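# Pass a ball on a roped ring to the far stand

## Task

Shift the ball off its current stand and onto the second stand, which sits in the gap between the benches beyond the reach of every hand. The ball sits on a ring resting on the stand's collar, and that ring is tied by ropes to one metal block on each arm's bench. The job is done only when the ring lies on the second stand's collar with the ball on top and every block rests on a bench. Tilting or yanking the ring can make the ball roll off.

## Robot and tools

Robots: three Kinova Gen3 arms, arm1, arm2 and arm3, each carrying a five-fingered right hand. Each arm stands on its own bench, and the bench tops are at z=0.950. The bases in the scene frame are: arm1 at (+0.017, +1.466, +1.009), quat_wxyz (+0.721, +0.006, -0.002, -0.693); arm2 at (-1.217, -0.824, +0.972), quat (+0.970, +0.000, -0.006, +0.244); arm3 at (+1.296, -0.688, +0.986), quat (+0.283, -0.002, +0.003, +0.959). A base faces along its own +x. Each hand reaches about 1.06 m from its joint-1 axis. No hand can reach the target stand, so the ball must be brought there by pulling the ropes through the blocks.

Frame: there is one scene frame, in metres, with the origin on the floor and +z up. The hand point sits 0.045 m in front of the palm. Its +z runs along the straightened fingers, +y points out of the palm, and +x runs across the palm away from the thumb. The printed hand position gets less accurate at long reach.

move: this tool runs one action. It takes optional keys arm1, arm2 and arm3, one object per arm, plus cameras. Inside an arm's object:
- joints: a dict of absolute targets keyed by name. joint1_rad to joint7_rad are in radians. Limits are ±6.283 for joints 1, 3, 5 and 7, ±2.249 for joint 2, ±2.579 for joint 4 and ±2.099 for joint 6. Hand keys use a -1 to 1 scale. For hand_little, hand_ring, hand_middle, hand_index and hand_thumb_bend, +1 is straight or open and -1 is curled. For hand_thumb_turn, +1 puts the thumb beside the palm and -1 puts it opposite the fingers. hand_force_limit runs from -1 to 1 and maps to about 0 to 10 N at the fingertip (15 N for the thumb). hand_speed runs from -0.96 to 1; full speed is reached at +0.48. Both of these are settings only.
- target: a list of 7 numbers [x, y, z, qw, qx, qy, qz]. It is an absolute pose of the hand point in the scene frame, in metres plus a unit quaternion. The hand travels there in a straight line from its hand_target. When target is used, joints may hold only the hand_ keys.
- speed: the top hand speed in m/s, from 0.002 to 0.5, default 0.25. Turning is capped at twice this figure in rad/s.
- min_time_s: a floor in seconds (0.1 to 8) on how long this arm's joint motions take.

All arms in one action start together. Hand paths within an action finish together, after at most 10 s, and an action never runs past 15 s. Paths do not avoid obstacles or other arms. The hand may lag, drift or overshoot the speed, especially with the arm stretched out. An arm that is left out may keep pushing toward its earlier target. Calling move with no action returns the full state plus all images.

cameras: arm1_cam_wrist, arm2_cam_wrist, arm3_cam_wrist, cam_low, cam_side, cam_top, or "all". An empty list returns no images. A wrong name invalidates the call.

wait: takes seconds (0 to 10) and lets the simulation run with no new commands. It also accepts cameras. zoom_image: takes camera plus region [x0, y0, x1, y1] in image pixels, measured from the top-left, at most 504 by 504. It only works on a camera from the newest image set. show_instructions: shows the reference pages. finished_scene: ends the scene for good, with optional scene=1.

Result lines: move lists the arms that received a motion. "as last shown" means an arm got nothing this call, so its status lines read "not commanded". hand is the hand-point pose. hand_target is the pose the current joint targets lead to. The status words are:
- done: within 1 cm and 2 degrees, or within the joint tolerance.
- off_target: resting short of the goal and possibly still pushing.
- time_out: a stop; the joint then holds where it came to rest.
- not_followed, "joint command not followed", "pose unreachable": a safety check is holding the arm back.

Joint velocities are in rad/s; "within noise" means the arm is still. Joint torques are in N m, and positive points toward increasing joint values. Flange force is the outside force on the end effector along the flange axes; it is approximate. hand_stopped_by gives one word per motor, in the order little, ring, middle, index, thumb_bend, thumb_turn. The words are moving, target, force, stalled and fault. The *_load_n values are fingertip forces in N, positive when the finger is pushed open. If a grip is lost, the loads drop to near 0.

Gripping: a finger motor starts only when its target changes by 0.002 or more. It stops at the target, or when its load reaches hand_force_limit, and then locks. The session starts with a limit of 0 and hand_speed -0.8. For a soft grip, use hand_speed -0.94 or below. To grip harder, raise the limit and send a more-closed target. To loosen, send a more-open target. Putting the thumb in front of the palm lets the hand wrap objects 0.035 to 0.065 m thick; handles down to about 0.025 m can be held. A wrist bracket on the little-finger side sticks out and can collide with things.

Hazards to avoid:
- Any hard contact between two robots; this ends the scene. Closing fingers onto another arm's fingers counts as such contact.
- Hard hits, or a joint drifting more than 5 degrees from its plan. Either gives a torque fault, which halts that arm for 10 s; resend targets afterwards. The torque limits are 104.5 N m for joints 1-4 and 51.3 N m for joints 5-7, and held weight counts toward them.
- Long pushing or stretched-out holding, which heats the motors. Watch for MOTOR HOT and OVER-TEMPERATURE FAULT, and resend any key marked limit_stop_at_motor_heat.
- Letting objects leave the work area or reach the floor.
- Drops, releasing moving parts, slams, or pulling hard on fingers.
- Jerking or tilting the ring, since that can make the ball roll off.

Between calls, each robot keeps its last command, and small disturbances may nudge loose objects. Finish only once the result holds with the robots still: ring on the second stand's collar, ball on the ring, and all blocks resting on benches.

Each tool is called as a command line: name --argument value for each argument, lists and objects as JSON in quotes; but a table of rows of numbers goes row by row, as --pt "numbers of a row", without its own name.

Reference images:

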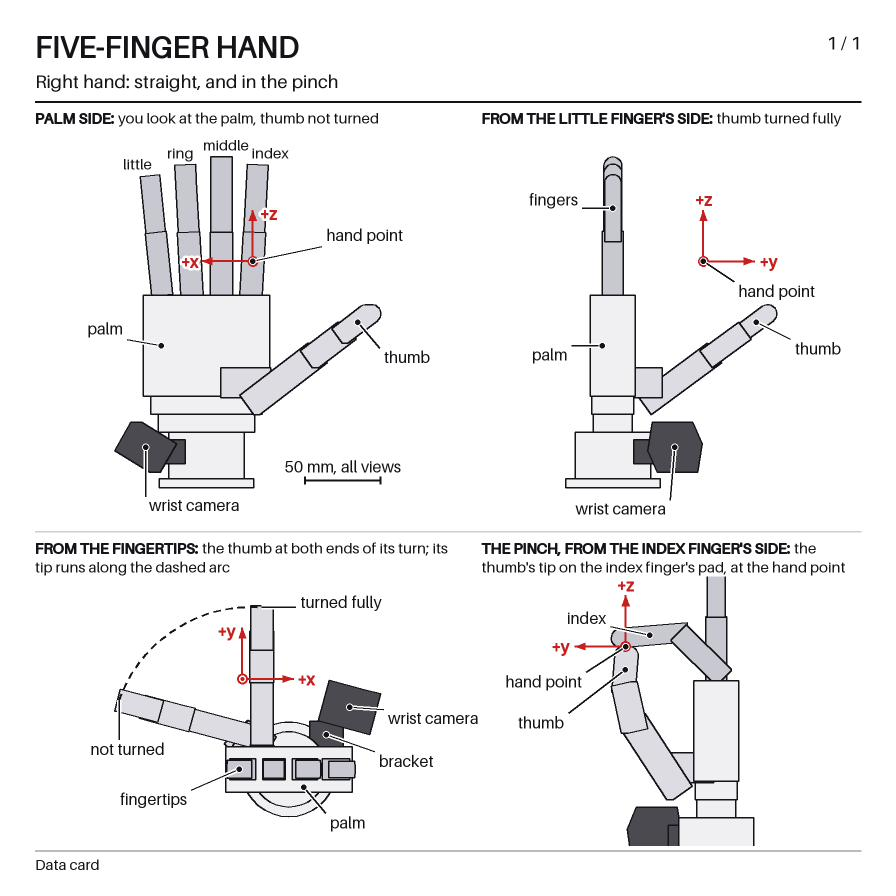

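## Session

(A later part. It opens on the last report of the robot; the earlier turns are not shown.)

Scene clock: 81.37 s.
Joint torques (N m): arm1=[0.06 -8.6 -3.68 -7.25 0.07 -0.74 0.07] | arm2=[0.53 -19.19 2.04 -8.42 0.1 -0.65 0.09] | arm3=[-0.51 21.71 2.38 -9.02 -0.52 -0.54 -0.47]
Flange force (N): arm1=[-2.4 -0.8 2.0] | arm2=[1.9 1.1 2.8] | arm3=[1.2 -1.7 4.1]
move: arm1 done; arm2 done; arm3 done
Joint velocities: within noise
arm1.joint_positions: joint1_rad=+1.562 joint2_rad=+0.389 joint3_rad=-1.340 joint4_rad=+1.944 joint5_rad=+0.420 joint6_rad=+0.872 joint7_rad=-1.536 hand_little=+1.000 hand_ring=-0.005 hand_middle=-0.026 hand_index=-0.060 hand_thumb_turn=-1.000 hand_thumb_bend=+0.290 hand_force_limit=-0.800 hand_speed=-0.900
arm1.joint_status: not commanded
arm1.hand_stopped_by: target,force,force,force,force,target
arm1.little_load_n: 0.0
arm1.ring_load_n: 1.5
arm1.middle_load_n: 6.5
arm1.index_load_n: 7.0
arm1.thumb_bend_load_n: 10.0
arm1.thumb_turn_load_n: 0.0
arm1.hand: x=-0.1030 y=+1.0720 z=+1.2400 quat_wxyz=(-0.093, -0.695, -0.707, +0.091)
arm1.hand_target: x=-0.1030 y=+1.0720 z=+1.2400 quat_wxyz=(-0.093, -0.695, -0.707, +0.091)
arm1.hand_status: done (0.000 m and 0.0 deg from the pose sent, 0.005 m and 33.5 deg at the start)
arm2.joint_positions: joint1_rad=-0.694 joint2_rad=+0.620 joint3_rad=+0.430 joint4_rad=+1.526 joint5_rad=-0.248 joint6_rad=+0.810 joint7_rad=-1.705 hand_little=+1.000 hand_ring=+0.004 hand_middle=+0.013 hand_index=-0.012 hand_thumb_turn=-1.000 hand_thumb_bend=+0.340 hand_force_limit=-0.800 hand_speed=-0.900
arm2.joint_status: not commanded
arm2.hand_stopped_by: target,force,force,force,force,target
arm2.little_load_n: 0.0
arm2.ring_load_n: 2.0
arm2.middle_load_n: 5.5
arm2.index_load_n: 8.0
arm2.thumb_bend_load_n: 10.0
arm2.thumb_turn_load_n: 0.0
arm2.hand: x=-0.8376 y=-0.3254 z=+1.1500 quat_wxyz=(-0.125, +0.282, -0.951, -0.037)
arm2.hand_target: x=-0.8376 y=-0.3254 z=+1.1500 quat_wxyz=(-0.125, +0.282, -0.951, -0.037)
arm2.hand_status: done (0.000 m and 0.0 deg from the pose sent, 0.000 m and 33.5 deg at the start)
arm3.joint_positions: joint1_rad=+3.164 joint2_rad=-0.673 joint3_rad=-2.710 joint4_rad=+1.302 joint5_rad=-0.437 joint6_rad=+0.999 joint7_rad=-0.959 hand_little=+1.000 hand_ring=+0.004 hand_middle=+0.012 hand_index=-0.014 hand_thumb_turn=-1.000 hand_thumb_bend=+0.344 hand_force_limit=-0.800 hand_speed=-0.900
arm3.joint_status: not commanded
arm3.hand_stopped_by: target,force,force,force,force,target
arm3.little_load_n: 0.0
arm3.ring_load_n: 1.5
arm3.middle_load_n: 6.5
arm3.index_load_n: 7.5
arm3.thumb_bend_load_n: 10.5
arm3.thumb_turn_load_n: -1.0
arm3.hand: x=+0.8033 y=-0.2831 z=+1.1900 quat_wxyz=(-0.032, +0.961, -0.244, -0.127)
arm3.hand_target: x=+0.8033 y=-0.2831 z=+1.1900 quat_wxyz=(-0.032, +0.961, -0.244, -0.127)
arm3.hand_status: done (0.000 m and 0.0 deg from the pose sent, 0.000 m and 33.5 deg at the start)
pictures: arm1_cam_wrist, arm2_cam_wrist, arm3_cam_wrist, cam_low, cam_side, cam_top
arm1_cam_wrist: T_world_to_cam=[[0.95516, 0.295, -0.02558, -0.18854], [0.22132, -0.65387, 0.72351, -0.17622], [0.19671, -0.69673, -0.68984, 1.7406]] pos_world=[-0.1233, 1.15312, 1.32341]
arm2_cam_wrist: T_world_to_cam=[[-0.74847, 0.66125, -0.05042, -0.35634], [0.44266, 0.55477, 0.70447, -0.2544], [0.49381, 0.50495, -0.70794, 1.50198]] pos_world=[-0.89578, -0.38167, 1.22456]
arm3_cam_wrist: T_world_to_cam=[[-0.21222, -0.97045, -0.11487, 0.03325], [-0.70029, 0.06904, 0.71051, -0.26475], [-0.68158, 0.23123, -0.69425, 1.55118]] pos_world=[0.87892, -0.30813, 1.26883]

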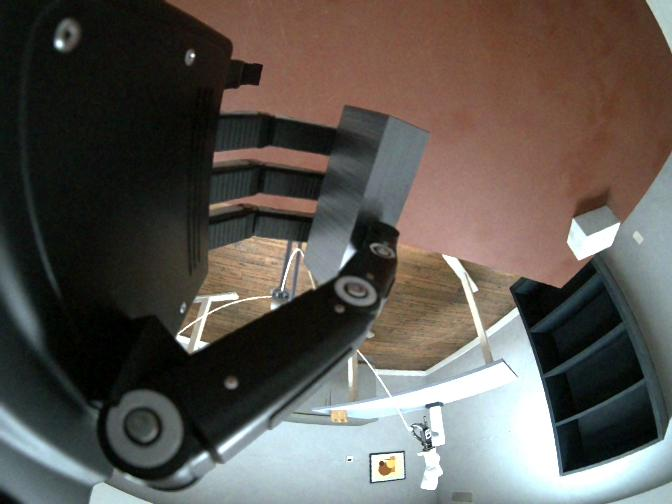

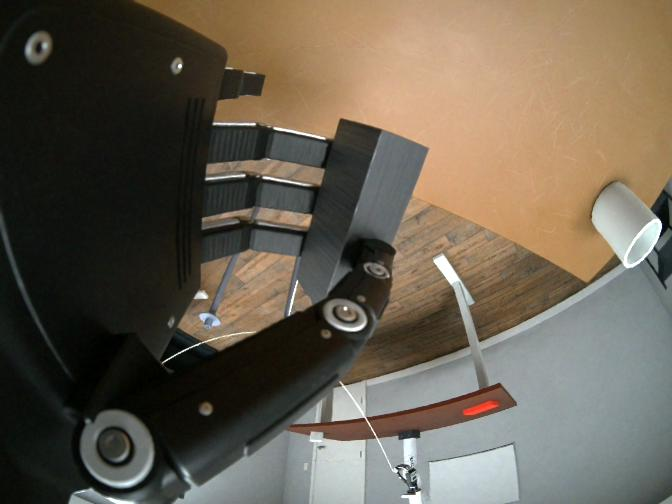

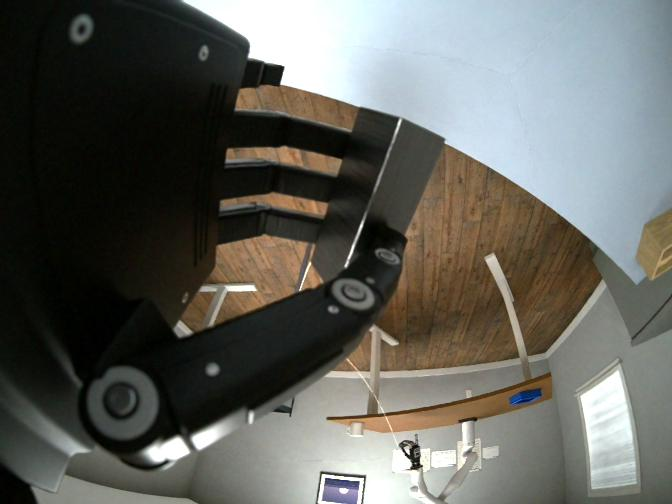

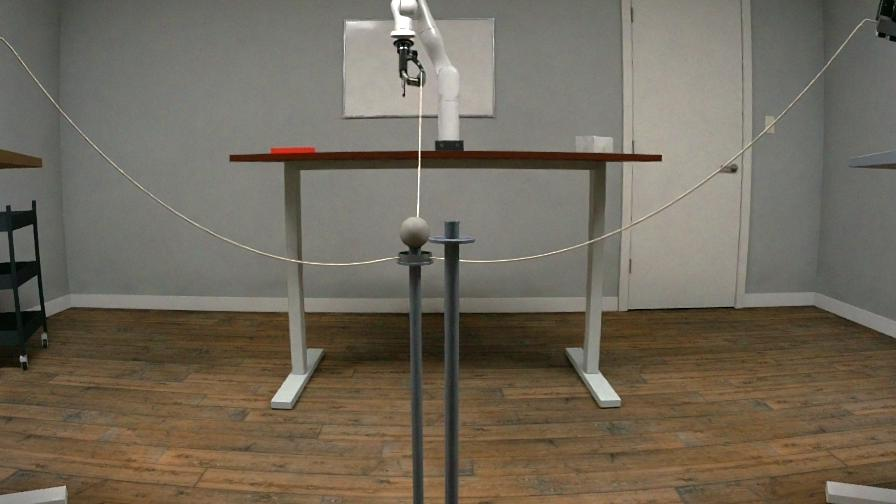

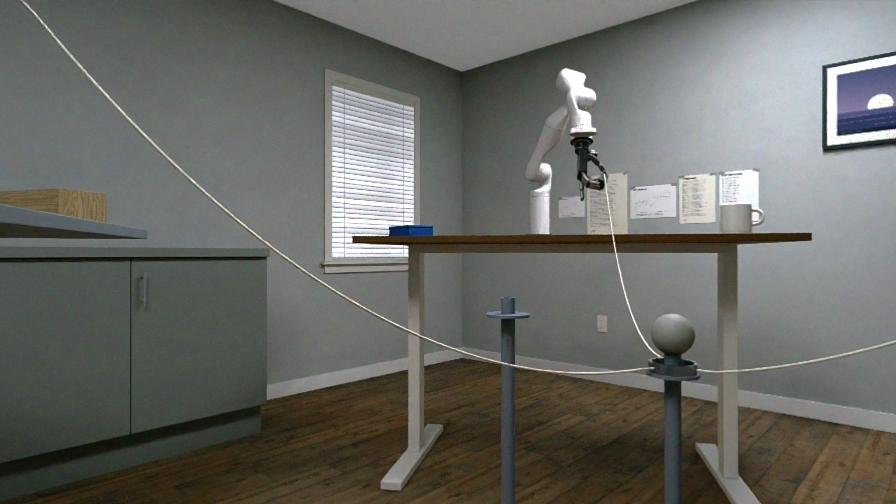

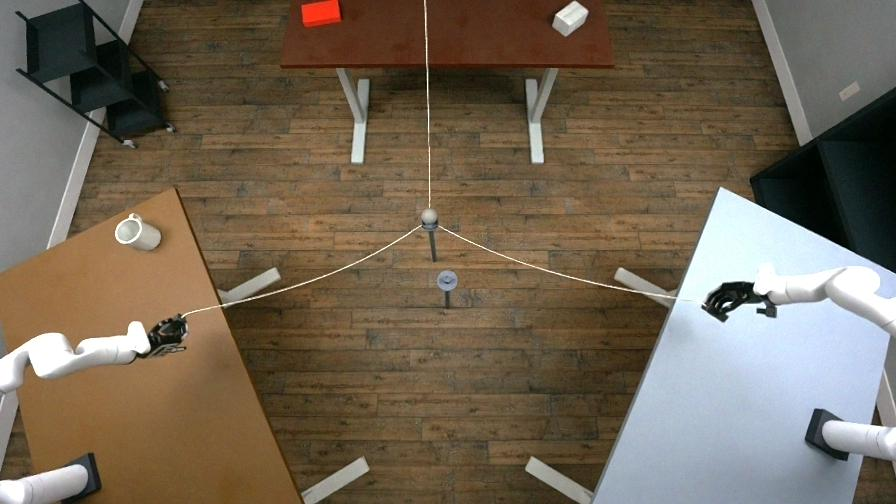

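wait --seconds 0.2 --cameras '["cam_low", "cam_side", "cam_top"]'

zoom_image --camera "cam_low" --region '[560, 120, 760, 280]'

zoom_image --camera "cam_low" --region '[100, 120, 300, 280]'

zoom_image --camera "cam_side" --region '[200, 200, 400, 360]'

zoom_image --camera "cam_side" --region '[580, 160, 720, 400]'

zoom_image --camera "cam_side" --region '[760, 300, 896, 400]'

Scene clock: 86.17 s.
Joint torques (N m): arm1=[0.08 -8.66 -3.63 -7.26 0.08 -0.84 0.07] | arm2=[0.59 -19.15 2.02 -8.45 0.15 -0.65 0.08] | arm3=[-0.47 21.69 2.34 -8.99 -0.5 -0.53 -0.46]
Flange force (N): arm1=[-2.6 -0.9 1.7] | arm2=[2.1 1.1 2.7] | arm3=[1.1 -1.6 4.1]
Joint velocities: within noise
arm1.joint_positions: joint1_rad=+1.562 joint2_rad=+0.389 joint3_rad=-1.340 joint4_rad=+1.944 joint5_rad=+0.420 joint6_rad=+0.872 joint7_rad=-1.536 hand_little=+1.000 hand_ring=-0.005 hand_middle=-0.026 hand_index=-0.060 hand_thumb_turn=-1.000 hand_thumb_bend=+0.290 hand_force_limit=-0.800 hand_speed=-0.900
arm1.joint_status: not commanded
arm1.hand_stopped_by: target,force,force,force,force,target
arm1.little_load_n: -0.5
arm1.ring_load_n: 1.0
arm1.middle_load_n: 6.5
arm1.index_load_n: 7.0
arm1.thumb_bend_load_n: 10.0
arm1.thumb_turn_load_n: 0.0
arm1.hand: x=-0.1030 y=+1.0720 z=+1.2400 quat_wxyz=(-0.093, -0.695, -0.707, +0.091)
arm1.hand_target: x=-0.1030 y=+1.0720 z=+1.2400 quat_wxyz=(-0.093, -0.695, -0.707, +0.091)
arm1.hand_status: done (0.000 m and 0.0 deg from the pose sent, 0.005 m and 33.5 deg at the start)
arm2.joint_positions: joint1_rad=-0.694 joint2_rad=+0.620 joint3_rad=+0.430 joint4_rad=+1.526 joint5_rad=-0.248 joint6_rad=+0.810 joint7_rad=-1.705 hand_little=+1.000 hand_ring=+0.004 hand_middle=+0.013 hand_index=-0.012 hand_thumb_turn=-1.000 hand_thumb_bend=+0.340 hand_force_limit=-0.800 hand_speed=-0.900
arm2.joint_status: not commanded
arm2.hand_stopped_by: target,force,force,force,force,target
arm2.little_load_n: 0.0
arm2.ring_load_n: 2.0
arm2.middle_load_n: 5.5
arm2.index_load_n: 7.5
arm2.thumb_bend_load_n: 10.0
arm2.thumb_turn_load_n: 0.0
arm2.hand: x=-0.8376 y=-0.3254 z=+1.1500 quat_wxyz=(-0.125, +0.282, -0.951, -0.037)
arm2.hand_target: x=-0.8376 y=-0.3254 z=+1.1500 quat_wxyz=(-0.125, +0.282, -0.951, -0.037)
arm2.hand_status: done (0.000 m and 0.0 deg from the pose sent, 0.000 m and 33.5 deg at the start)
arm3.joint_positions: joint1_rad=+3.164 joint2_rad=-0.673 joint3_rad=-2.710 joint4_rad=+1.302 joint5_rad=-0.437 joint6_rad=+0.999 joint7_rad=-0.959 hand_little=+1.000 hand_ring=+0.004 hand_middle=+0.012 hand_index=-0.014 hand_thumb_turn=-1.000 hand_thumb_bend=+0.344 hand_force_limit=-0.800 hand_speed=-0.900
arm3.joint_status: not commanded
arm3.hand_stopped_by: target,force,force,force,force,target
arm3.little_load_n: 0.0
arm3.ring_load_n: 1.5
arm3.middle_load_n: 6.5
arm3.index_load_n: 7.5
arm3.thumb_bend_load_n: 10.5
arm3.thumb_turn_load_n: -0.5
arm3.hand: x=+0.8033 y=-0.2831 z=+1.1900 quat_wxyz=(-0.032, +0.961, -0.244, -0.127)
arm3.hand_target: x=+0.8033 y=-0.2831 z=+1.1900 quat_wxyz=(-0.032, +0.961, -0.244, -0.127)
arm3.hand_status: done (0.000 m and 0.0 deg from the pose sent, 0.000 m and 33.5 deg at the start)
wait: 0.20 s; at rest from the start

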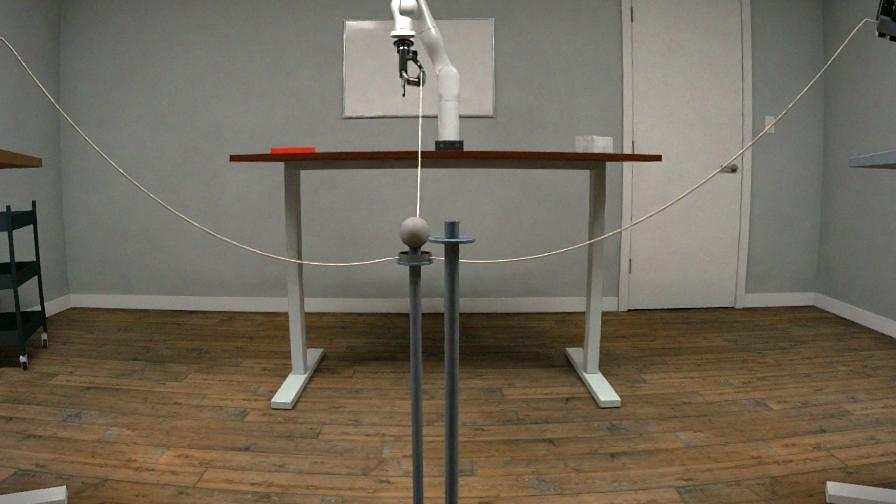

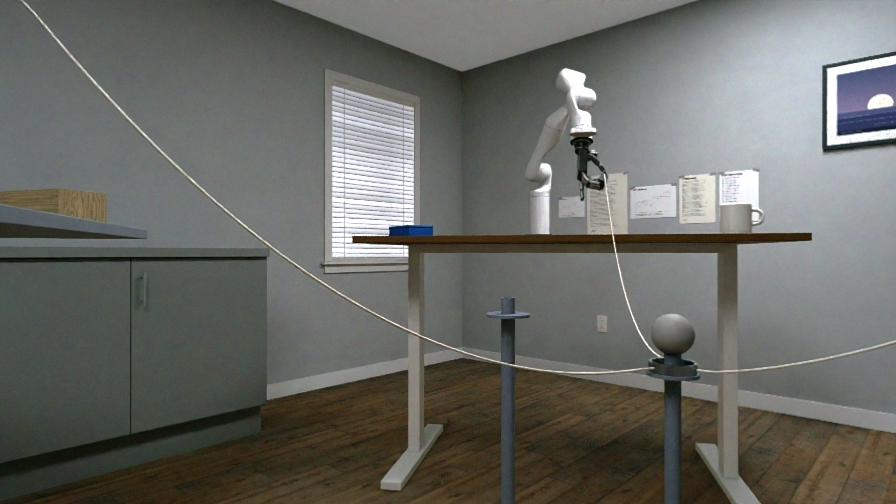

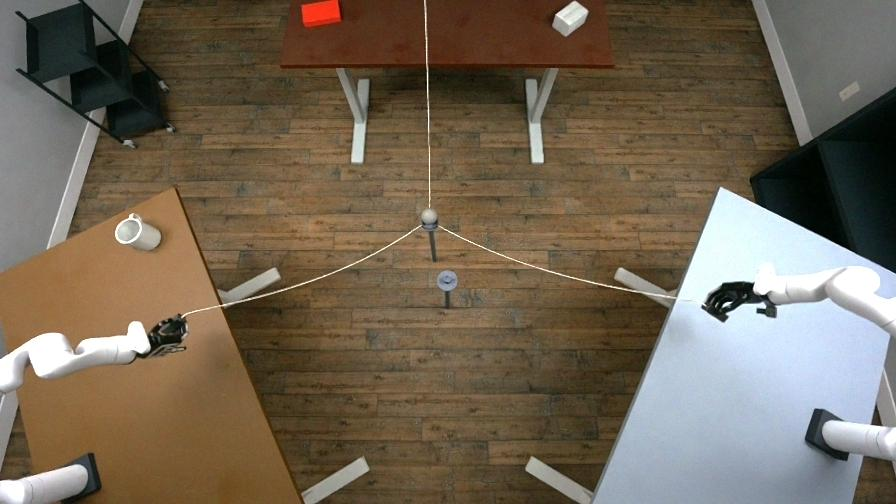

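Scaled by 2.520 from the camera's image (finer frame: 1280x720).

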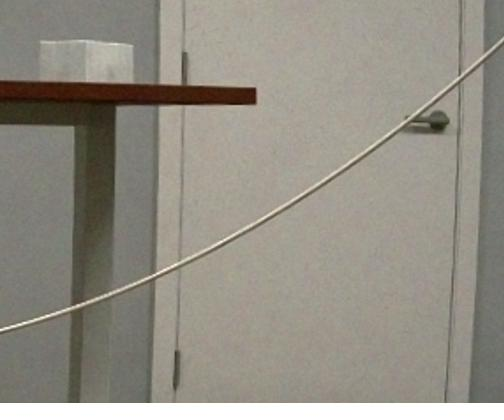

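Scaled by 2.520 from the camera's image (finer frame: 1280x720).

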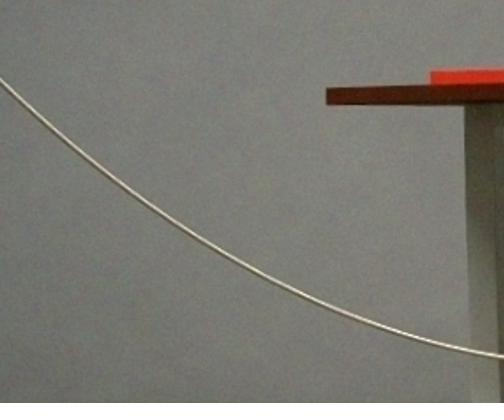

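Scaled by 2.520 from the camera's image (finer frame: 1280x720).

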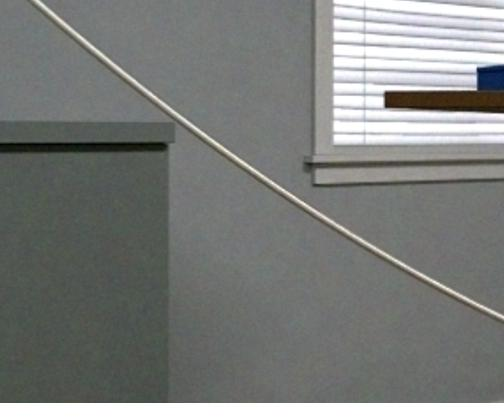

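Scaled by 2.100 from the camera's image (finer frame: 1280x720).

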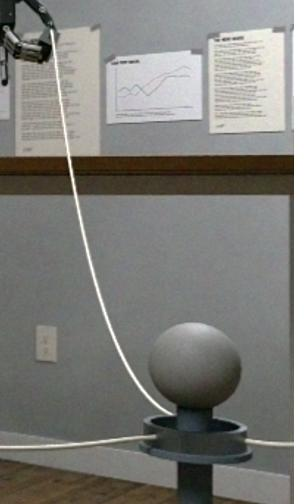

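Scaled by 3.706 from the camera's image (finer frame: 1280x720).

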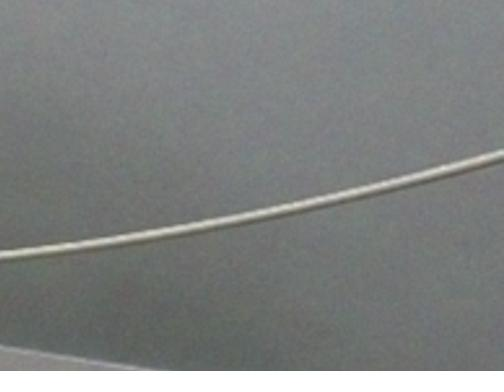

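move --arm1 '{"target": [-0.1028, 1.0975, 1.2001, 0.0931, 0.6949, 0.7072, -0.0915], "speed": 0.05}' --arm2 '{"target": [-0.8598, -0.3399, 1.1546, 0.1251, -0.2816, 0.9506, 0.0371], "speed": 0.05}' --arm3 '{"target": [0.8265, -0.2957, 1.1968, 0.0321, -0.9609, 0.2441, 0.1265], "speed": 0.05}' --cameras '["cam_low", "cam_side"]'

wait --seconds 1 --cameras '["cam_low", "cam_side", "cam_top"]'

zoom_image --camera "cam_low" --region '[560, 120, 760, 280]'

zoom_image --camera "cam_low" --region '[100, 120, 300, 280]'

zoom_image --camera "cam_low" --region '[340, 180, 490, 280]'

zoom_image --camera "cam_side" --region '[620, 290, 720, 400]'

zoom_image --camera "cam_side" --region '[760, 270, 896, 400]'

Scene clock: 90.03 s.
Joint torques (N m): arm1=[0.12 -8.52 -3.53 -6.53 0.12 -0.77 0.05] | arm2=[0.52 -17.89 1.92 -8.41 0.1 -0.63 0.06] | arm3=[-0.53 20.52 2.27 -8.92 -0.5 -0.5 -0.44]
Flange force (N): arm1=[-2.5 -0.9 2.4] | arm2=[2.5 0.8 2.7] | arm3=[1.0 -1.8 4.2]
move: arm1 done; arm2 done; arm3 done
Joint velocities: within noise
arm1.joint_positions: joint1_rad=+1.587 joint2_rad=+0.401 joint3_rad=-1.304 joint4_rad=+2.080 joint5_rad=+0.471 joint6_rad=+0.734 joint7_rad=-1.555 hand_little=+1.000 hand_ring=-0.005 hand_middle=-0.026 hand_index=-0.060 hand_thumb_turn=-1.000 hand_thumb_bend=+0.290 hand_force_limit=-0.800 hand_speed=-0.900
arm1.joint_status: not commanded
arm1.hand_stopped_by: target,force,force,force,force,target
arm1.little_load_n: 0.0
arm1.ring_load_n: 1.0
arm1.middle_load_n: 6.5
arm1.index_load_n: 7.0
arm1.thumb_bend_load_n: 10.5
arm1.thumb_turn_load_n: 0.0
arm1.hand: x=-0.1028 y=+1.0975 z=+1.2001 quat_wxyz=(-0.093, -0.695, -0.707, +0.091)
arm1.hand_target: x=-0.1028 y=+1.0975 z=+1.2001 quat_wxyz=(-0.093, -0.695, -0.707, +0.091)
arm1.hand_status: done (0.000 m and 0.0 deg from the pose sent, 0.047 m and 0.0 deg at the start)
arm2.joint_positions: joint1_rad=-0.736 joint2_rad=+0.563 joint3_rad=+0.443 joint4_rad=+1.613 joint5_rad=-0.230 joint6_rad=+0.780 joint7_rad=-1.726 hand_little=+1.000 hand_ring=+0.004 hand_middle=+0.013 hand_index=-0.012 hand_thumb_turn=-1.000 hand_thumb_bend=+0.340 hand_force_limit=-0.800 hand_speed=-0.900
arm2.joint_status: not commanded
arm2.hand_stopped_by: target,force,force,force,force,target
arm2.little_load_n: 0.0
arm2.ring_load_n: 2.0
arm2.middle_load_n: 5.5
arm2.index_load_n: 7.5
arm2.thumb_bend_load_n: 10.0
arm2.thumb_turn_load_n: 0.0
arm2.hand: x=-0.8598 y=-0.3399 z=+1.1546 quat_wxyz=(-0.125, +0.282, -0.951, -0.037)
arm2.hand_target: x=-0.8598 y=-0.3399 z=+1.1546 quat_wxyz=(-0.125, +0.282, -0.951, -0.037)
arm2.hand_status: done (0.000 m and 0.0 deg from the pose sent, 0.027 m and 0.0 deg at the start)
arm3.joint_positions: joint1_rad=+3.160 joint2_rad=-0.611 joint3_rad=-2.702 joint4_rad=+1.391 joint5_rad=-0.430 joint6_rad=+0.973 joint7_rad=-0.932 hand_little=+1.000 hand_ring=+0.004 hand_middle=+0.012 hand_index=-0.014 hand_thumb_turn=-1.000 hand_thumb_bend=+0.344 hand_force_limit=-0.800 hand_speed=-0.900
arm3.joint_status: not commanded
arm3.hand_stopped_by: target,force,force,force,force,target
arm3.little_load_n: 0.0
arm3.ring_load_n: 1.5
arm3.middle_load_n: 6.5
arm3.index_load_n: 7.5
arm3.thumb_bend_load_n: 10.5
arm3.thumb_turn_load_n: -1.0
arm3.hand: x=+0.8265 y=-0.2957 z=+1.1968 quat_wxyz=(-0.032, +0.961, -0.244, -0.127)
arm3.hand_target: x=+0.8265 y=-0.2957 z=+1.1968 quat_wxyz=(-0.032, +0.961, -0.244, -0.127)
arm3.hand_status: done (0.000 m and 0.0 deg from the pose sent, 0.027 m and 0.0 deg at the start)

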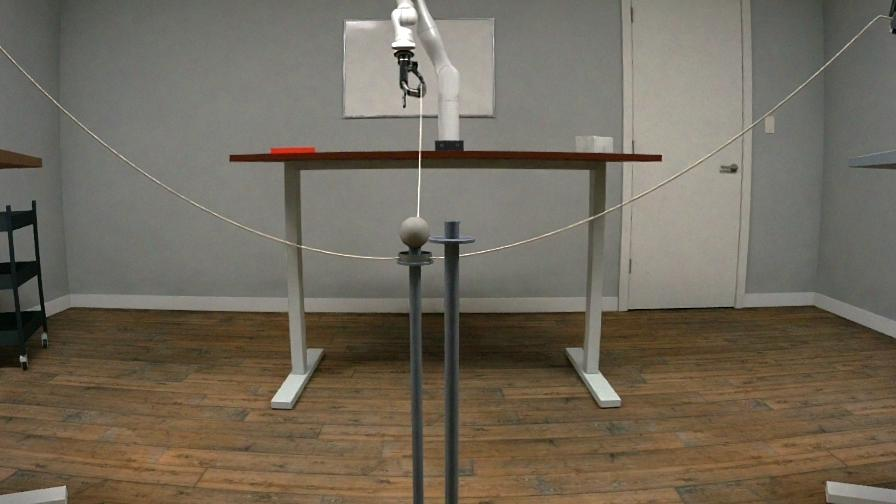

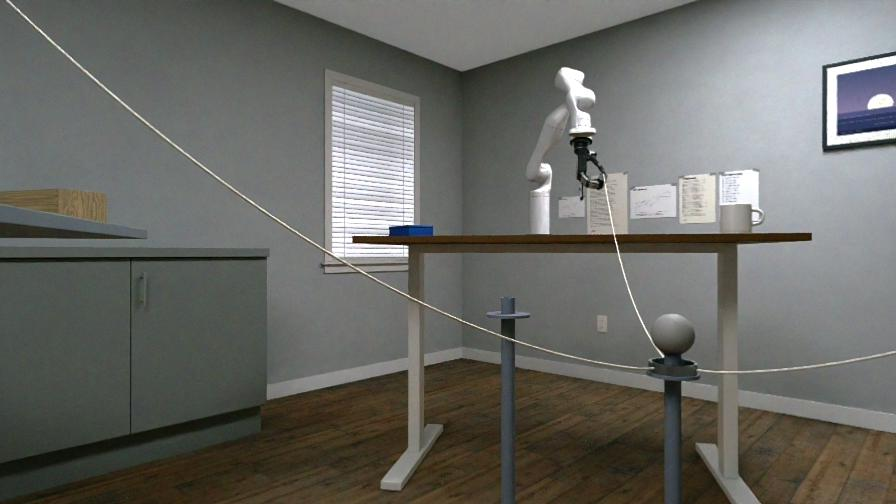

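Scene clock: 91.03 s.
Joint torques (N m): arm1=[0.09 -8.45 -3.59 -6.57 0.08 -0.77 0.03] | arm2=[0.54 -17.91 1.86 -8.35 0.12 -0.64 0.06] | arm3=[-0.48 20.59 2.28 -8.99 -0.49 -0.51 -0.42]
Flange force (N): arm1=[-2.3 -0.9 2.5] | arm2=[2.3 0.9 2.6] | arm3=[1.2 -1.7 4.4]
Joint velocities: within noise
arm1.joint_positions: joint1_rad=+1.587 joint2_rad=+0.401 joint3_rad=-1.304 joint4_rad=+2.080 joint5_rad=+0.471 joint6_rad=+0.734 joint7_rad=-1.555 hand_little=+1.000 hand_ring=-0.005 hand_middle=-0.026 hand_index=-0.060 hand_thumb_turn=-1.000 hand_thumb_bend=+0.290 hand_force_limit=-0.800 hand_speed=-0.900
arm1.joint_status: not commanded
arm1.hand_stopped_by: target,force,force,force,force,target
arm1.little_load_n: 0.0
arm1.ring_load_n: 1.5
arm1.middle_load_n: 6.0
arm1.index_load_n: 7.0
arm1.thumb_bend_load_n: 10.0
arm1.thumb_turn_load_n: 0.0
arm1.hand: x=-0.1028 y=+1.0975 z=+1.2001 quat_wxyz=(-0.093, -0.695, -0.707, +0.091)
arm1.hand_target: x=-0.1028 y=+1.0975 z=+1.2001 quat_wxyz=(-0.093, -0.695, -0.707, +0.091)
arm1.hand_status: done (0.000 m and 0.0 deg from the pose sent, 0.047 m and 0.0 deg at the start)
arm2.joint_positions: joint1_rad=-0.736 joint2_rad=+0.563 joint3_rad=+0.443 joint4_rad=+1.613 joint5_rad=-0.230 joint6_rad=+0.780 joint7_rad=-1.726 hand_little=+1.000 hand_ring=+0.004 hand_middle=+0.013 hand_index=-0.012 hand_thumb_turn=-1.000 hand_thumb_bend=+0.340 hand_force_limit=-0.800 hand_speed=-0.900
arm2.joint_status: not commanded
arm2.hand_stopped_by: target,force,force,force,force,target
arm2.little_load_n: 0.0
arm2.ring_load_n: 2.0
arm2.middle_load_n: 5.5
arm2.index_load_n: 7.5
arm2.thumb_bend_load_n: 10.0
arm2.thumb_turn_load_n: 0.0
arm2.hand: x=-0.8598 y=-0.3399 z=+1.1546 quat_wxyz=(-0.125, +0.282, -0.951, -0.037)
arm2.hand_target: x=-0.8598 y=-0.3399 z=+1.1546 quat_wxyz=(-0.125, +0.282, -0.951, -0.037)
arm2.hand_status: done (0.000 m and 0.0 deg from the pose sent, 0.027 m and 0.0 deg at the start)
arm3.joint_positions: joint1_rad=+3.160 joint2_rad=-0.611 joint3_rad=-2.702 joint4_rad=+1.391 joint5_rad=-0.430 joint6_rad=+0.973 joint7_rad=-0.932 hand_little=+1.000 hand_ring=+0.004 hand_middle=+0.012 hand_index=-0.014 hand_thumb_turn=-1.000 hand_thumb_bend=+0.344 hand_force_limit=-0.800 hand_speed=-0.900
arm3.joint_status: not commanded
arm3.hand_stopped_by: target,force,force,force,force,target
arm3.little_load_n: 0.0
arm3.ring_load_n: 2.0
arm3.middle_load_n: 6.5
arm3.index_load_n: 7.5
arm3.thumb_bend_load_n: 10.5
arm3.thumb_turn_load_n: -1.0
arm3.hand: x=+0.8265 y=-0.2957 z=+1.1968 quat_wxyz=(-0.032, +0.961, -0.244, -0.127)
arm3.hand_target: x=+0.8265 y=-0.2957 z=+1.1968 quat_wxyz=(-0.032, +0.961, -0.244, -0.127)
arm3.hand_status: done (0.000 m and 0.0 deg from the pose sent, 0.027 m and 0.0 deg at the start)
wait: 1.00 s; at rest by 0.27 s

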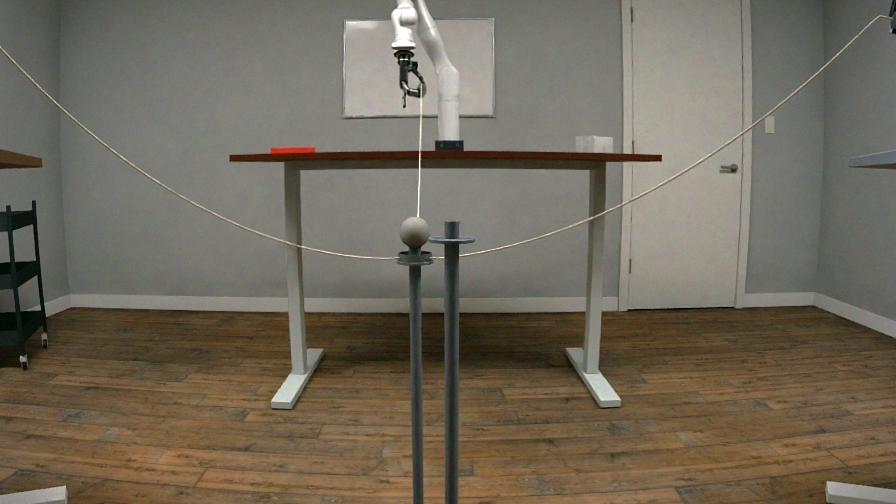

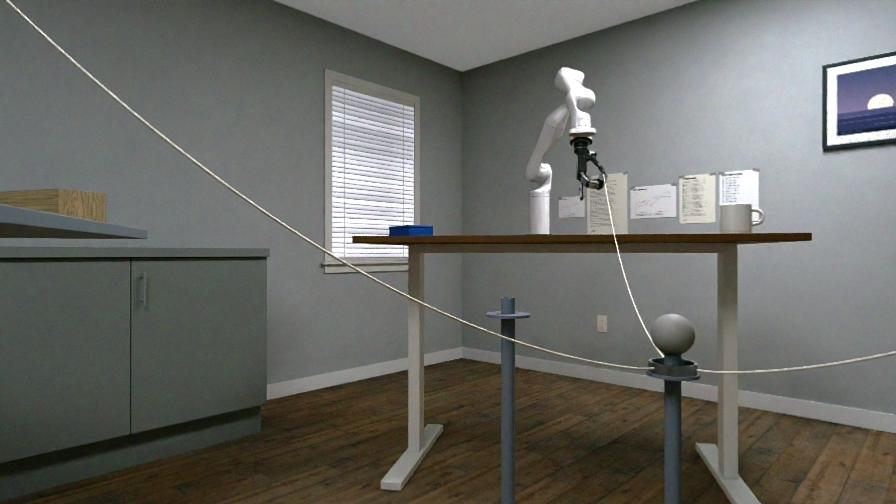

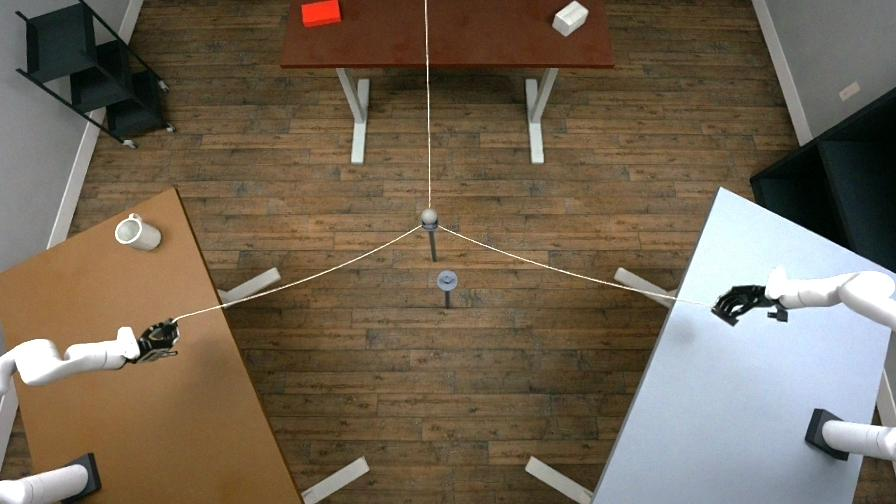

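Scaled by 2.520 from the camera's image (finer frame: 1280x720).

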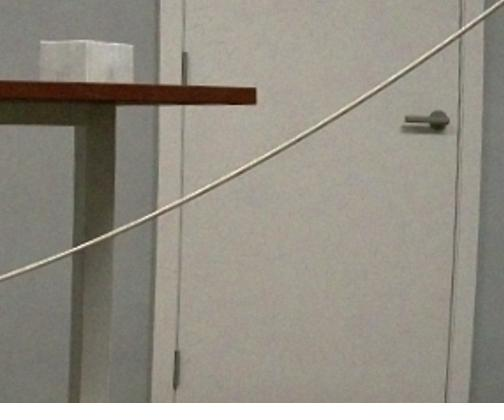

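Scaled by 2.520 from the camera's image (finer frame: 1280x720).

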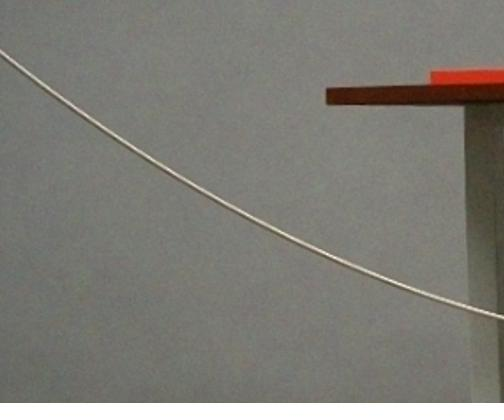

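Scaled by 3.360 from the camera's image (finer frame: 1280x720).

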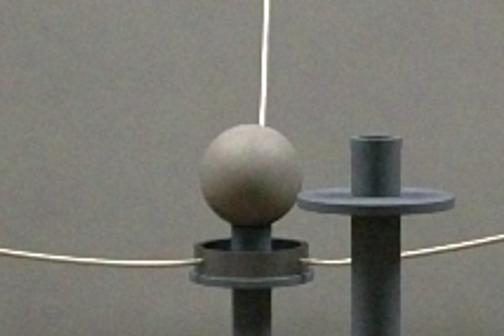

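Scaled by 4.582 from the camera's image (finer frame: 1280x720).

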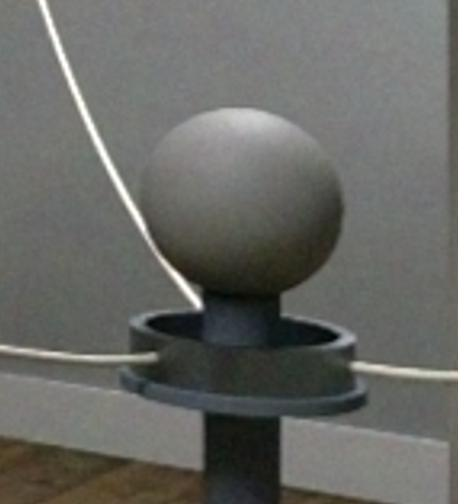

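Scaled by 3.706 from the camera's image (finer frame: 1280x720).

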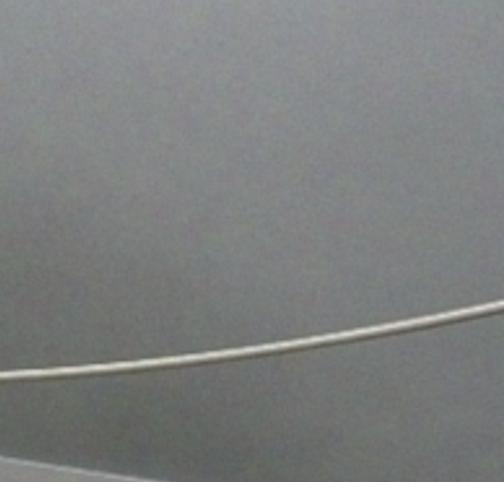

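move --arm1 '{"target": [-0.1030, 1.1086, 1.2068, 0.0931, 0.6949, 0.7072, -0.0915], "speed": 0.02}' --arm2 '{"target": [-0.8708, -0.3470, 1.1616, 0.1251, -0.2816, 0.9506, 0.0371], "speed": 0.02}' --arm3 '{"target": [0.8365, -0.3012, 1.2030, 0.0321, -0.9609, 0.2441, 0.1265], "speed": 0.02}' --cameras '["cam_low", "cam_side"]'

zoom_image --camera "cam_low" --region '[340, 180, 490, 280]'

zoom_image --camera "cam_side" --region '[620, 290, 720, 400]'

Scene clock: 94.17 s.
Joint torques (N m): arm1=[0.1 -7.71 -3.56 -6.63 0.12 -0.8 0.1] | arm2=[0.53 -17.29 1.88 -8.35 0.16 -0.63 0.06] | arm3=[-0.41 20.06 2.28 -8.93 -0.49 -0.47 -0.42]
Flange force (N): arm1=[-3.1 -1.2 3.0] | arm2=[2.1 0.9 2.8] | arm3=[0.9 -1.6 4.4]
move: arm1 done; arm2 done; arm3 done
Joint velocities: within noise
arm1.joint_positions: joint1_rad=+1.667 joint2_rad=+0.380 joint3_rad=-1.360 joint4_rad=+2.091 joint5_rad=+0.434 joint6_rad=+0.746 joint7_rad=-1.509 hand_little=+1.000 hand_ring=-0.005 hand_middle=-0.026 hand_index=-0.060 hand_thumb_turn=-1.000 hand_thumb_bend=+0.290 hand_force_limit=-0.800 hand_speed=-0.900
arm1.joint_status: not commanded
arm1.hand_stopped_by: target,force,force,force,force,target
arm1.little_load_n: 0.0
arm1.ring_load_n: 1.5
arm1.middle_load_n: 6.5
arm1.index_load_n: 7.0
arm1.thumb_bend_load_n: 10.5
arm1.thumb_turn_load_n: 0.0
arm1.hand: x=-0.1030 y=+1.1086 z=+1.2068 quat_wxyz=(-0.093, -0.695, -0.707, +0.091)
arm1.hand_target: x=-0.1030 y=+1.1086 z=+1.2068 quat_wxyz=(-0.093, -0.695, -0.707, +0.091)
arm1.hand_status: done (0.000 m and 0.0 deg from the pose sent, 0.013 m and 0.0 deg at the start)
arm2.joint_positions: joint1_rad=-0.760 joint2_rad=+0.529 joint3_rad=+0.454 joint4_rad=+1.647 joint5_rad=-0.217 joint6_rad=+0.780 joint7_rad=-1.740 hand_little=+1.000 hand_ring=+0.004 hand_middle=+0.013 hand_index=-0.012 hand_thumb_turn=-1.000 hand_thumb_bend=+0.340 hand_force_limit=-0.800 hand_speed=-0.900
arm2.joint_status: not commanded
arm2.hand_stopped_by: target,force,force,force,force,target
arm2.little_load_n: 0.0
arm2.ring_load_n: 2.0
arm2.middle_load_n: 5.5
arm2.index_load_n: 7.5
arm2.thumb_bend_load_n: 10.0
arm2.thumb_turn_load_n: 0.0
arm2.hand: x=-0.8708 y=-0.3470 z=+1.1616 quat_wxyz=(-0.125, +0.282, -0.951, -0.037)
arm2.hand_target: x=-0.8708 y=-0.3470 z=+1.1616 quat_wxyz=(-0.125, +0.282, -0.951, -0.037)
arm2.hand_status: done (0.000 m and 0.0 deg from the pose sent, 0.015 m and 0.0 deg at the start)
arm3.joint_positions: joint1_rad=+3.157 joint2_rad=-0.582 joint3_rad=-2.697 joint4_rad=+1.422 joint5_rad=-0.424 joint6_rad=+0.972 joint7_rad=-0.925 hand_little=+1.000 hand_ring=+0.004 hand_middle=+0.012 hand_index=-0.014 hand_thumb_turn=-1.000 hand_thumb_bend=+0.344 hand_force_limit=-0.800 hand_speed=-0.900
arm3.joint_status: not commanded
arm3.hand_stopped_by: target,force,force,force,force,target
arm3.little_load_n: 0.0
arm3.ring_load_n: 1.5
arm3.middle_load_n: 6.5
arm3.index_load_n: 7.5
arm3.thumb_bend_load_n: 10.5
arm3.thumb_turn_load_n: -1.0
arm3.hand: x=+0.8365 y=-0.3012 z=+1.2030 quat_wxyz=(-0.032, +0.961, -0.244, -0.127)
arm3.hand_target: x=+0.8365 y=-0.3012 z=+1.2030 quat_wxyz=(-0.032, +0.961, -0.244, -0.127)
arm3.hand_status: done (0.000 m and 0.0 deg from the pose sent, 0.013 m and 0.0 deg at the start)

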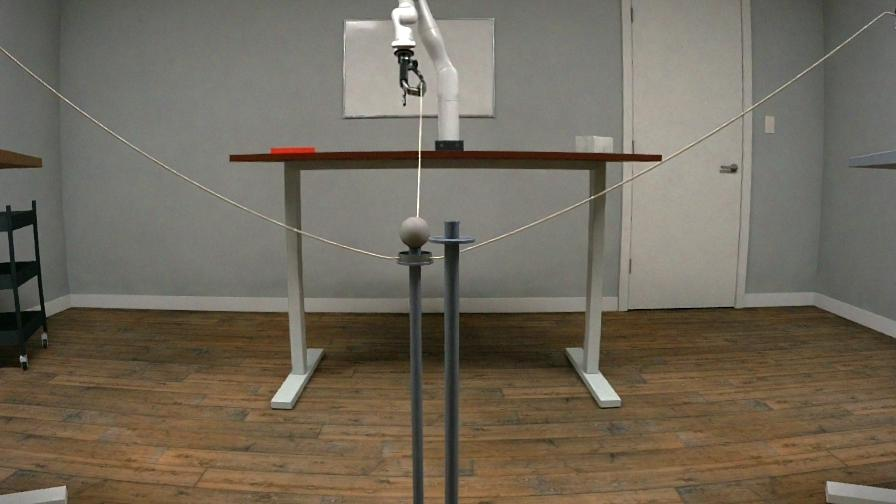

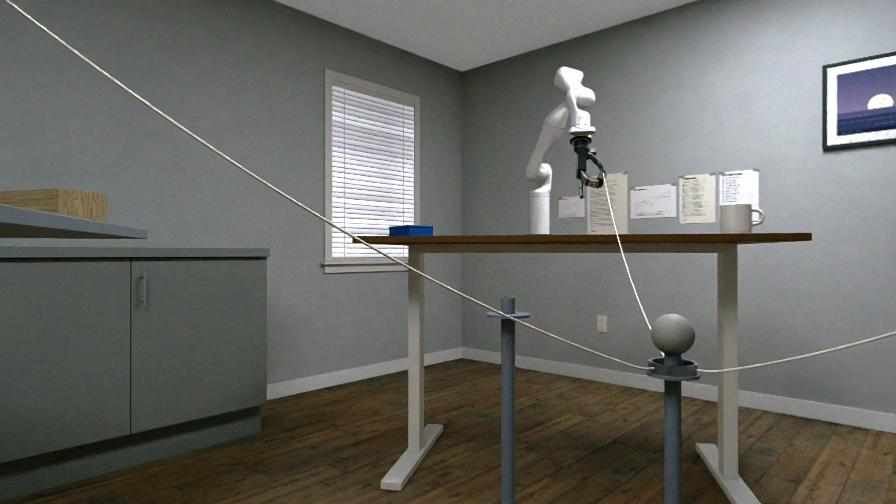

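Scaled by 3.360 from the camera's image (finer frame: 1280x720).

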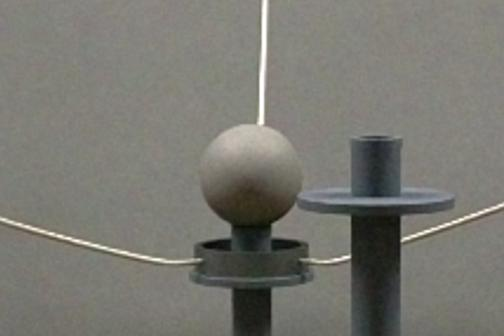

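Scaled by 4.582 from the camera's image (finer frame: 1280x720).

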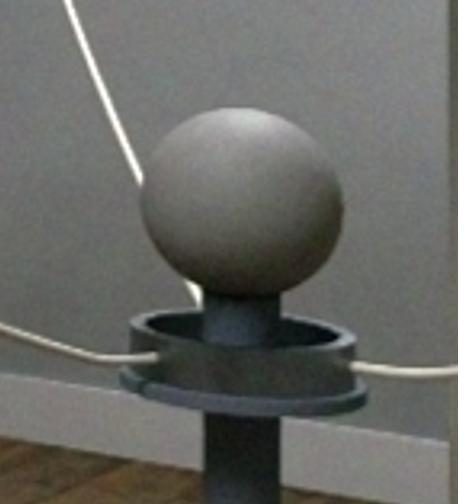

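move --arm1 '{"target": [-0.1030, 1.1121, 1.2089, 0.0931, 0.6949, 0.7072, -0.0915], "speed": 0.01}' --arm2 '{"target": [-0.8738, -0.3490, 1.1635, 0.1251, -0.2816, 0.9506, 0.0371], "speed": 0.01}' --arm3 '{"target": [0.8396, -0.3029, 1.2048, 0.0321, -0.9609, 0.2441, 0.1265], "speed": 0.01}' --cameras '["cam_low", "cam_side"]'

zoom_image --camera "cam_low" --region '[340, 180, 490, 280]'

zoom_image --camera "cam_side" --region '[620, 290, 720, 400]'

Scene clock: 95.90 s.
Joint torques (N m): arm1=[0.15 -7.54 -3.41 -6.59 0.08 -0.76 0.04] | arm2=[0.48 -17.14 1.74 -8.36 0.14 -0.62 0.1] | arm3=[-0.47 20.02 2.22 -8.89 -0.49 -0.42 -0.42]
Flange force (N): arm1=[-3.2 -1.4 2.9] | arm2=[2.2 0.9 2.7] | arm3=[0.7 -1.9 4.7]
move: arm1 done; arm2 done; arm3 done
Joint velocities: within noise
arm1.joint_positions: joint1_rad=+1.694 joint2_rad=+0.373 joint3_rad=-1.379 joint4_rad=+2.094 joint5_rad=+0.423 joint6_rad=+0.749 joint7_rad=-1.495 hand_little=+1.000 hand_ring=-0.005 hand_middle=-0.026 hand_index=-0.060 hand_thumb_turn=-1.000 hand_thumb_bend=+0.290 hand_force_limit=-0.800 hand_speed=-0.900
arm1.joint_status: not commanded
arm1.hand_stopped_by: target,force,force,force,force,target
arm1.little_load_n: 0.0
arm1.ring_load_n: 1.5
arm1.middle_load_n: 6.5
arm1.index_load_n: 7.0
arm1.thumb_bend_load_n: 10.0
arm1.thumb_turn_load_n: 0.0
arm1.hand: x=-0.1030 y=+1.1121 z=+1.2089 quat_wxyz=(-0.093, -0.695, -0.707, +0.091)
arm1.hand_target: x=-0.1030 y=+1.1121 z=+1.2089 quat_wxyz=(-0.093, -0.695, -0.707, +0.091)
arm1.hand_status: done (0.000 m and 0.0 deg from the pose sent, 0.004 m and 0.0 deg at the start)
arm2.joint_positions: joint1_rad=-0.766 joint2_rad=+0.520 joint3_rad=+0.457 joint4_rad=+1.656 joint5_rad=-0.213 joint6_rad=+0.780 joint7_rad=-1.745 hand_little=+1.000 hand_ring=+0.004 hand_middle=+0.013 hand_index=-0.012 hand_thumb_turn=-1.000 hand_thumb_bend=+0.340 hand_force_limit=-0.800 hand_speed=-0.900
arm2.joint_status: not commanded
arm2.hand_stopped_by: target,force,force,force,force,target
arm2.little_load_n: 0.0
arm2.ring_load_n: 2.0
arm2.middle_load_n: 5.5
arm2.index_load_n: 8.0
arm2.thumb_bend_load_n: 10.0
arm2.thumb_turn_load_n: 0.0
arm2.hand: x=-0.8738 y=-0.3490 z=+1.1635 quat_wxyz=(-0.125, +0.282, -0.951, -0.037)
arm2.hand_target: x=-0.8738 y=-0.3490 z=+1.1635 quat_wxyz=(-0.125, +0.282, -0.951, -0.037)
arm2.hand_status: done (0.000 m and 0.0 deg from the pose sent, 0.004 m and 0.0 deg at the start)
arm3.joint_positions: joint1_rad=+3.156 joint2_rad=-0.573 joint3_rad=-2.695 joint4_rad=+1.432 joint5_rad=-0.422 joint6_rad=+0.971 joint7_rad=-0.922 hand_little=+1.000 hand_ring=+0.004 hand_middle=+0.012 hand_index=-0.014 hand_thumb_turn=-1.000 hand_thumb_bend=+0.344 hand_force_limit=-0.800 hand_speed=-0.900
arm3.joint_status: not commanded
arm3.hand_stopped_by: target,force,force,force,force,target
arm3.little_load_n: 0.0
arm3.ring_load_n: 1.5
arm3.middle_load_n: 6.5
arm3.index_load_n: 7.5
arm3.thumb_bend_load_n: 10.5
arm3.thumb_turn_load_n: -0.5
arm3.hand: x=+0.8396 y=-0.3029 z=+1.2048 quat_wxyz=(-0.032, +0.961, -0.244, -0.127)
arm3.hand_target: x=+0.8396 y=-0.3029 z=+1.2048 quat_wxyz=(-0.032, +0.961, -0.244, -0.127)
arm3.hand_status: done (0.000 m and 0.0 deg from the pose sent, 0.004 m and 0.0 deg at the start)

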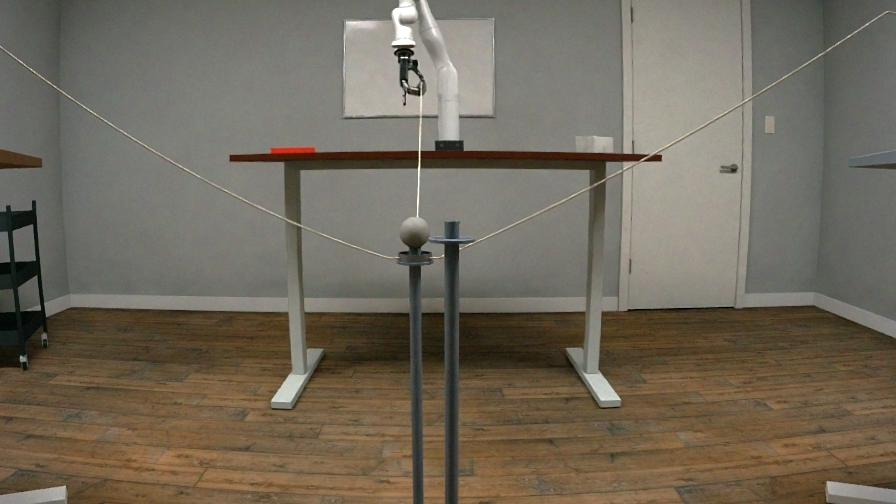

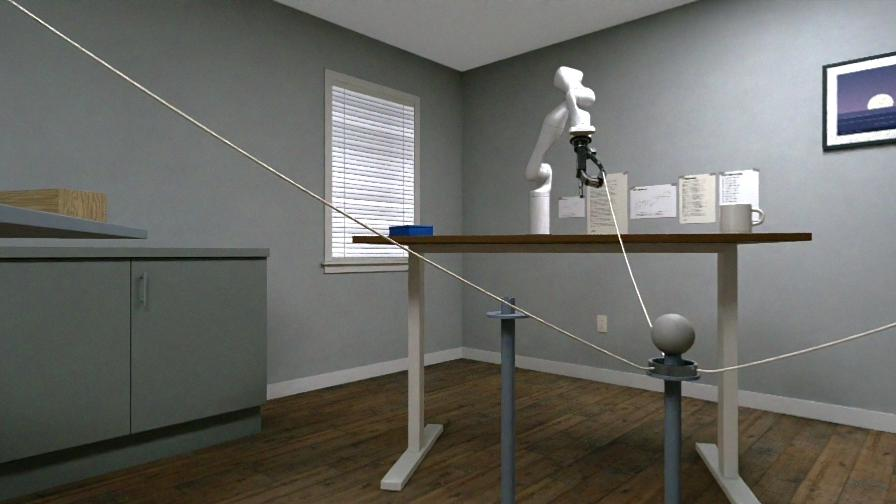

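Scaled by 3.360 from the camera's image (finer frame: 1280x720).

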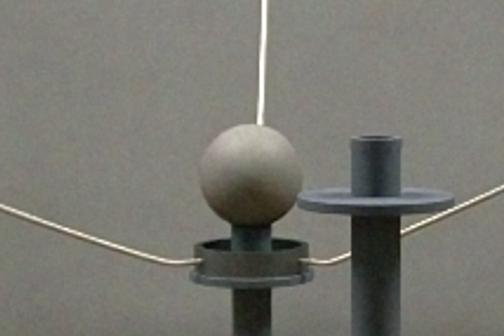

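Scaled by 4.582 from the camera's image (finer frame: 1280x720).

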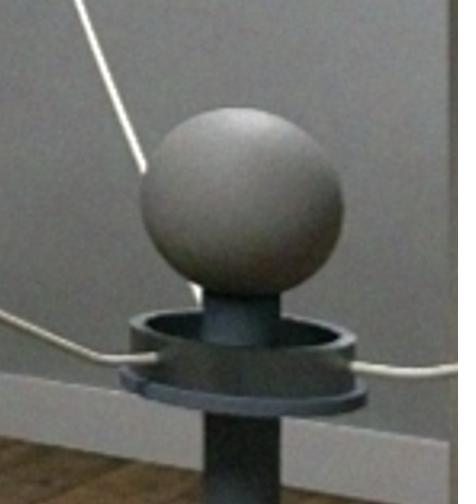

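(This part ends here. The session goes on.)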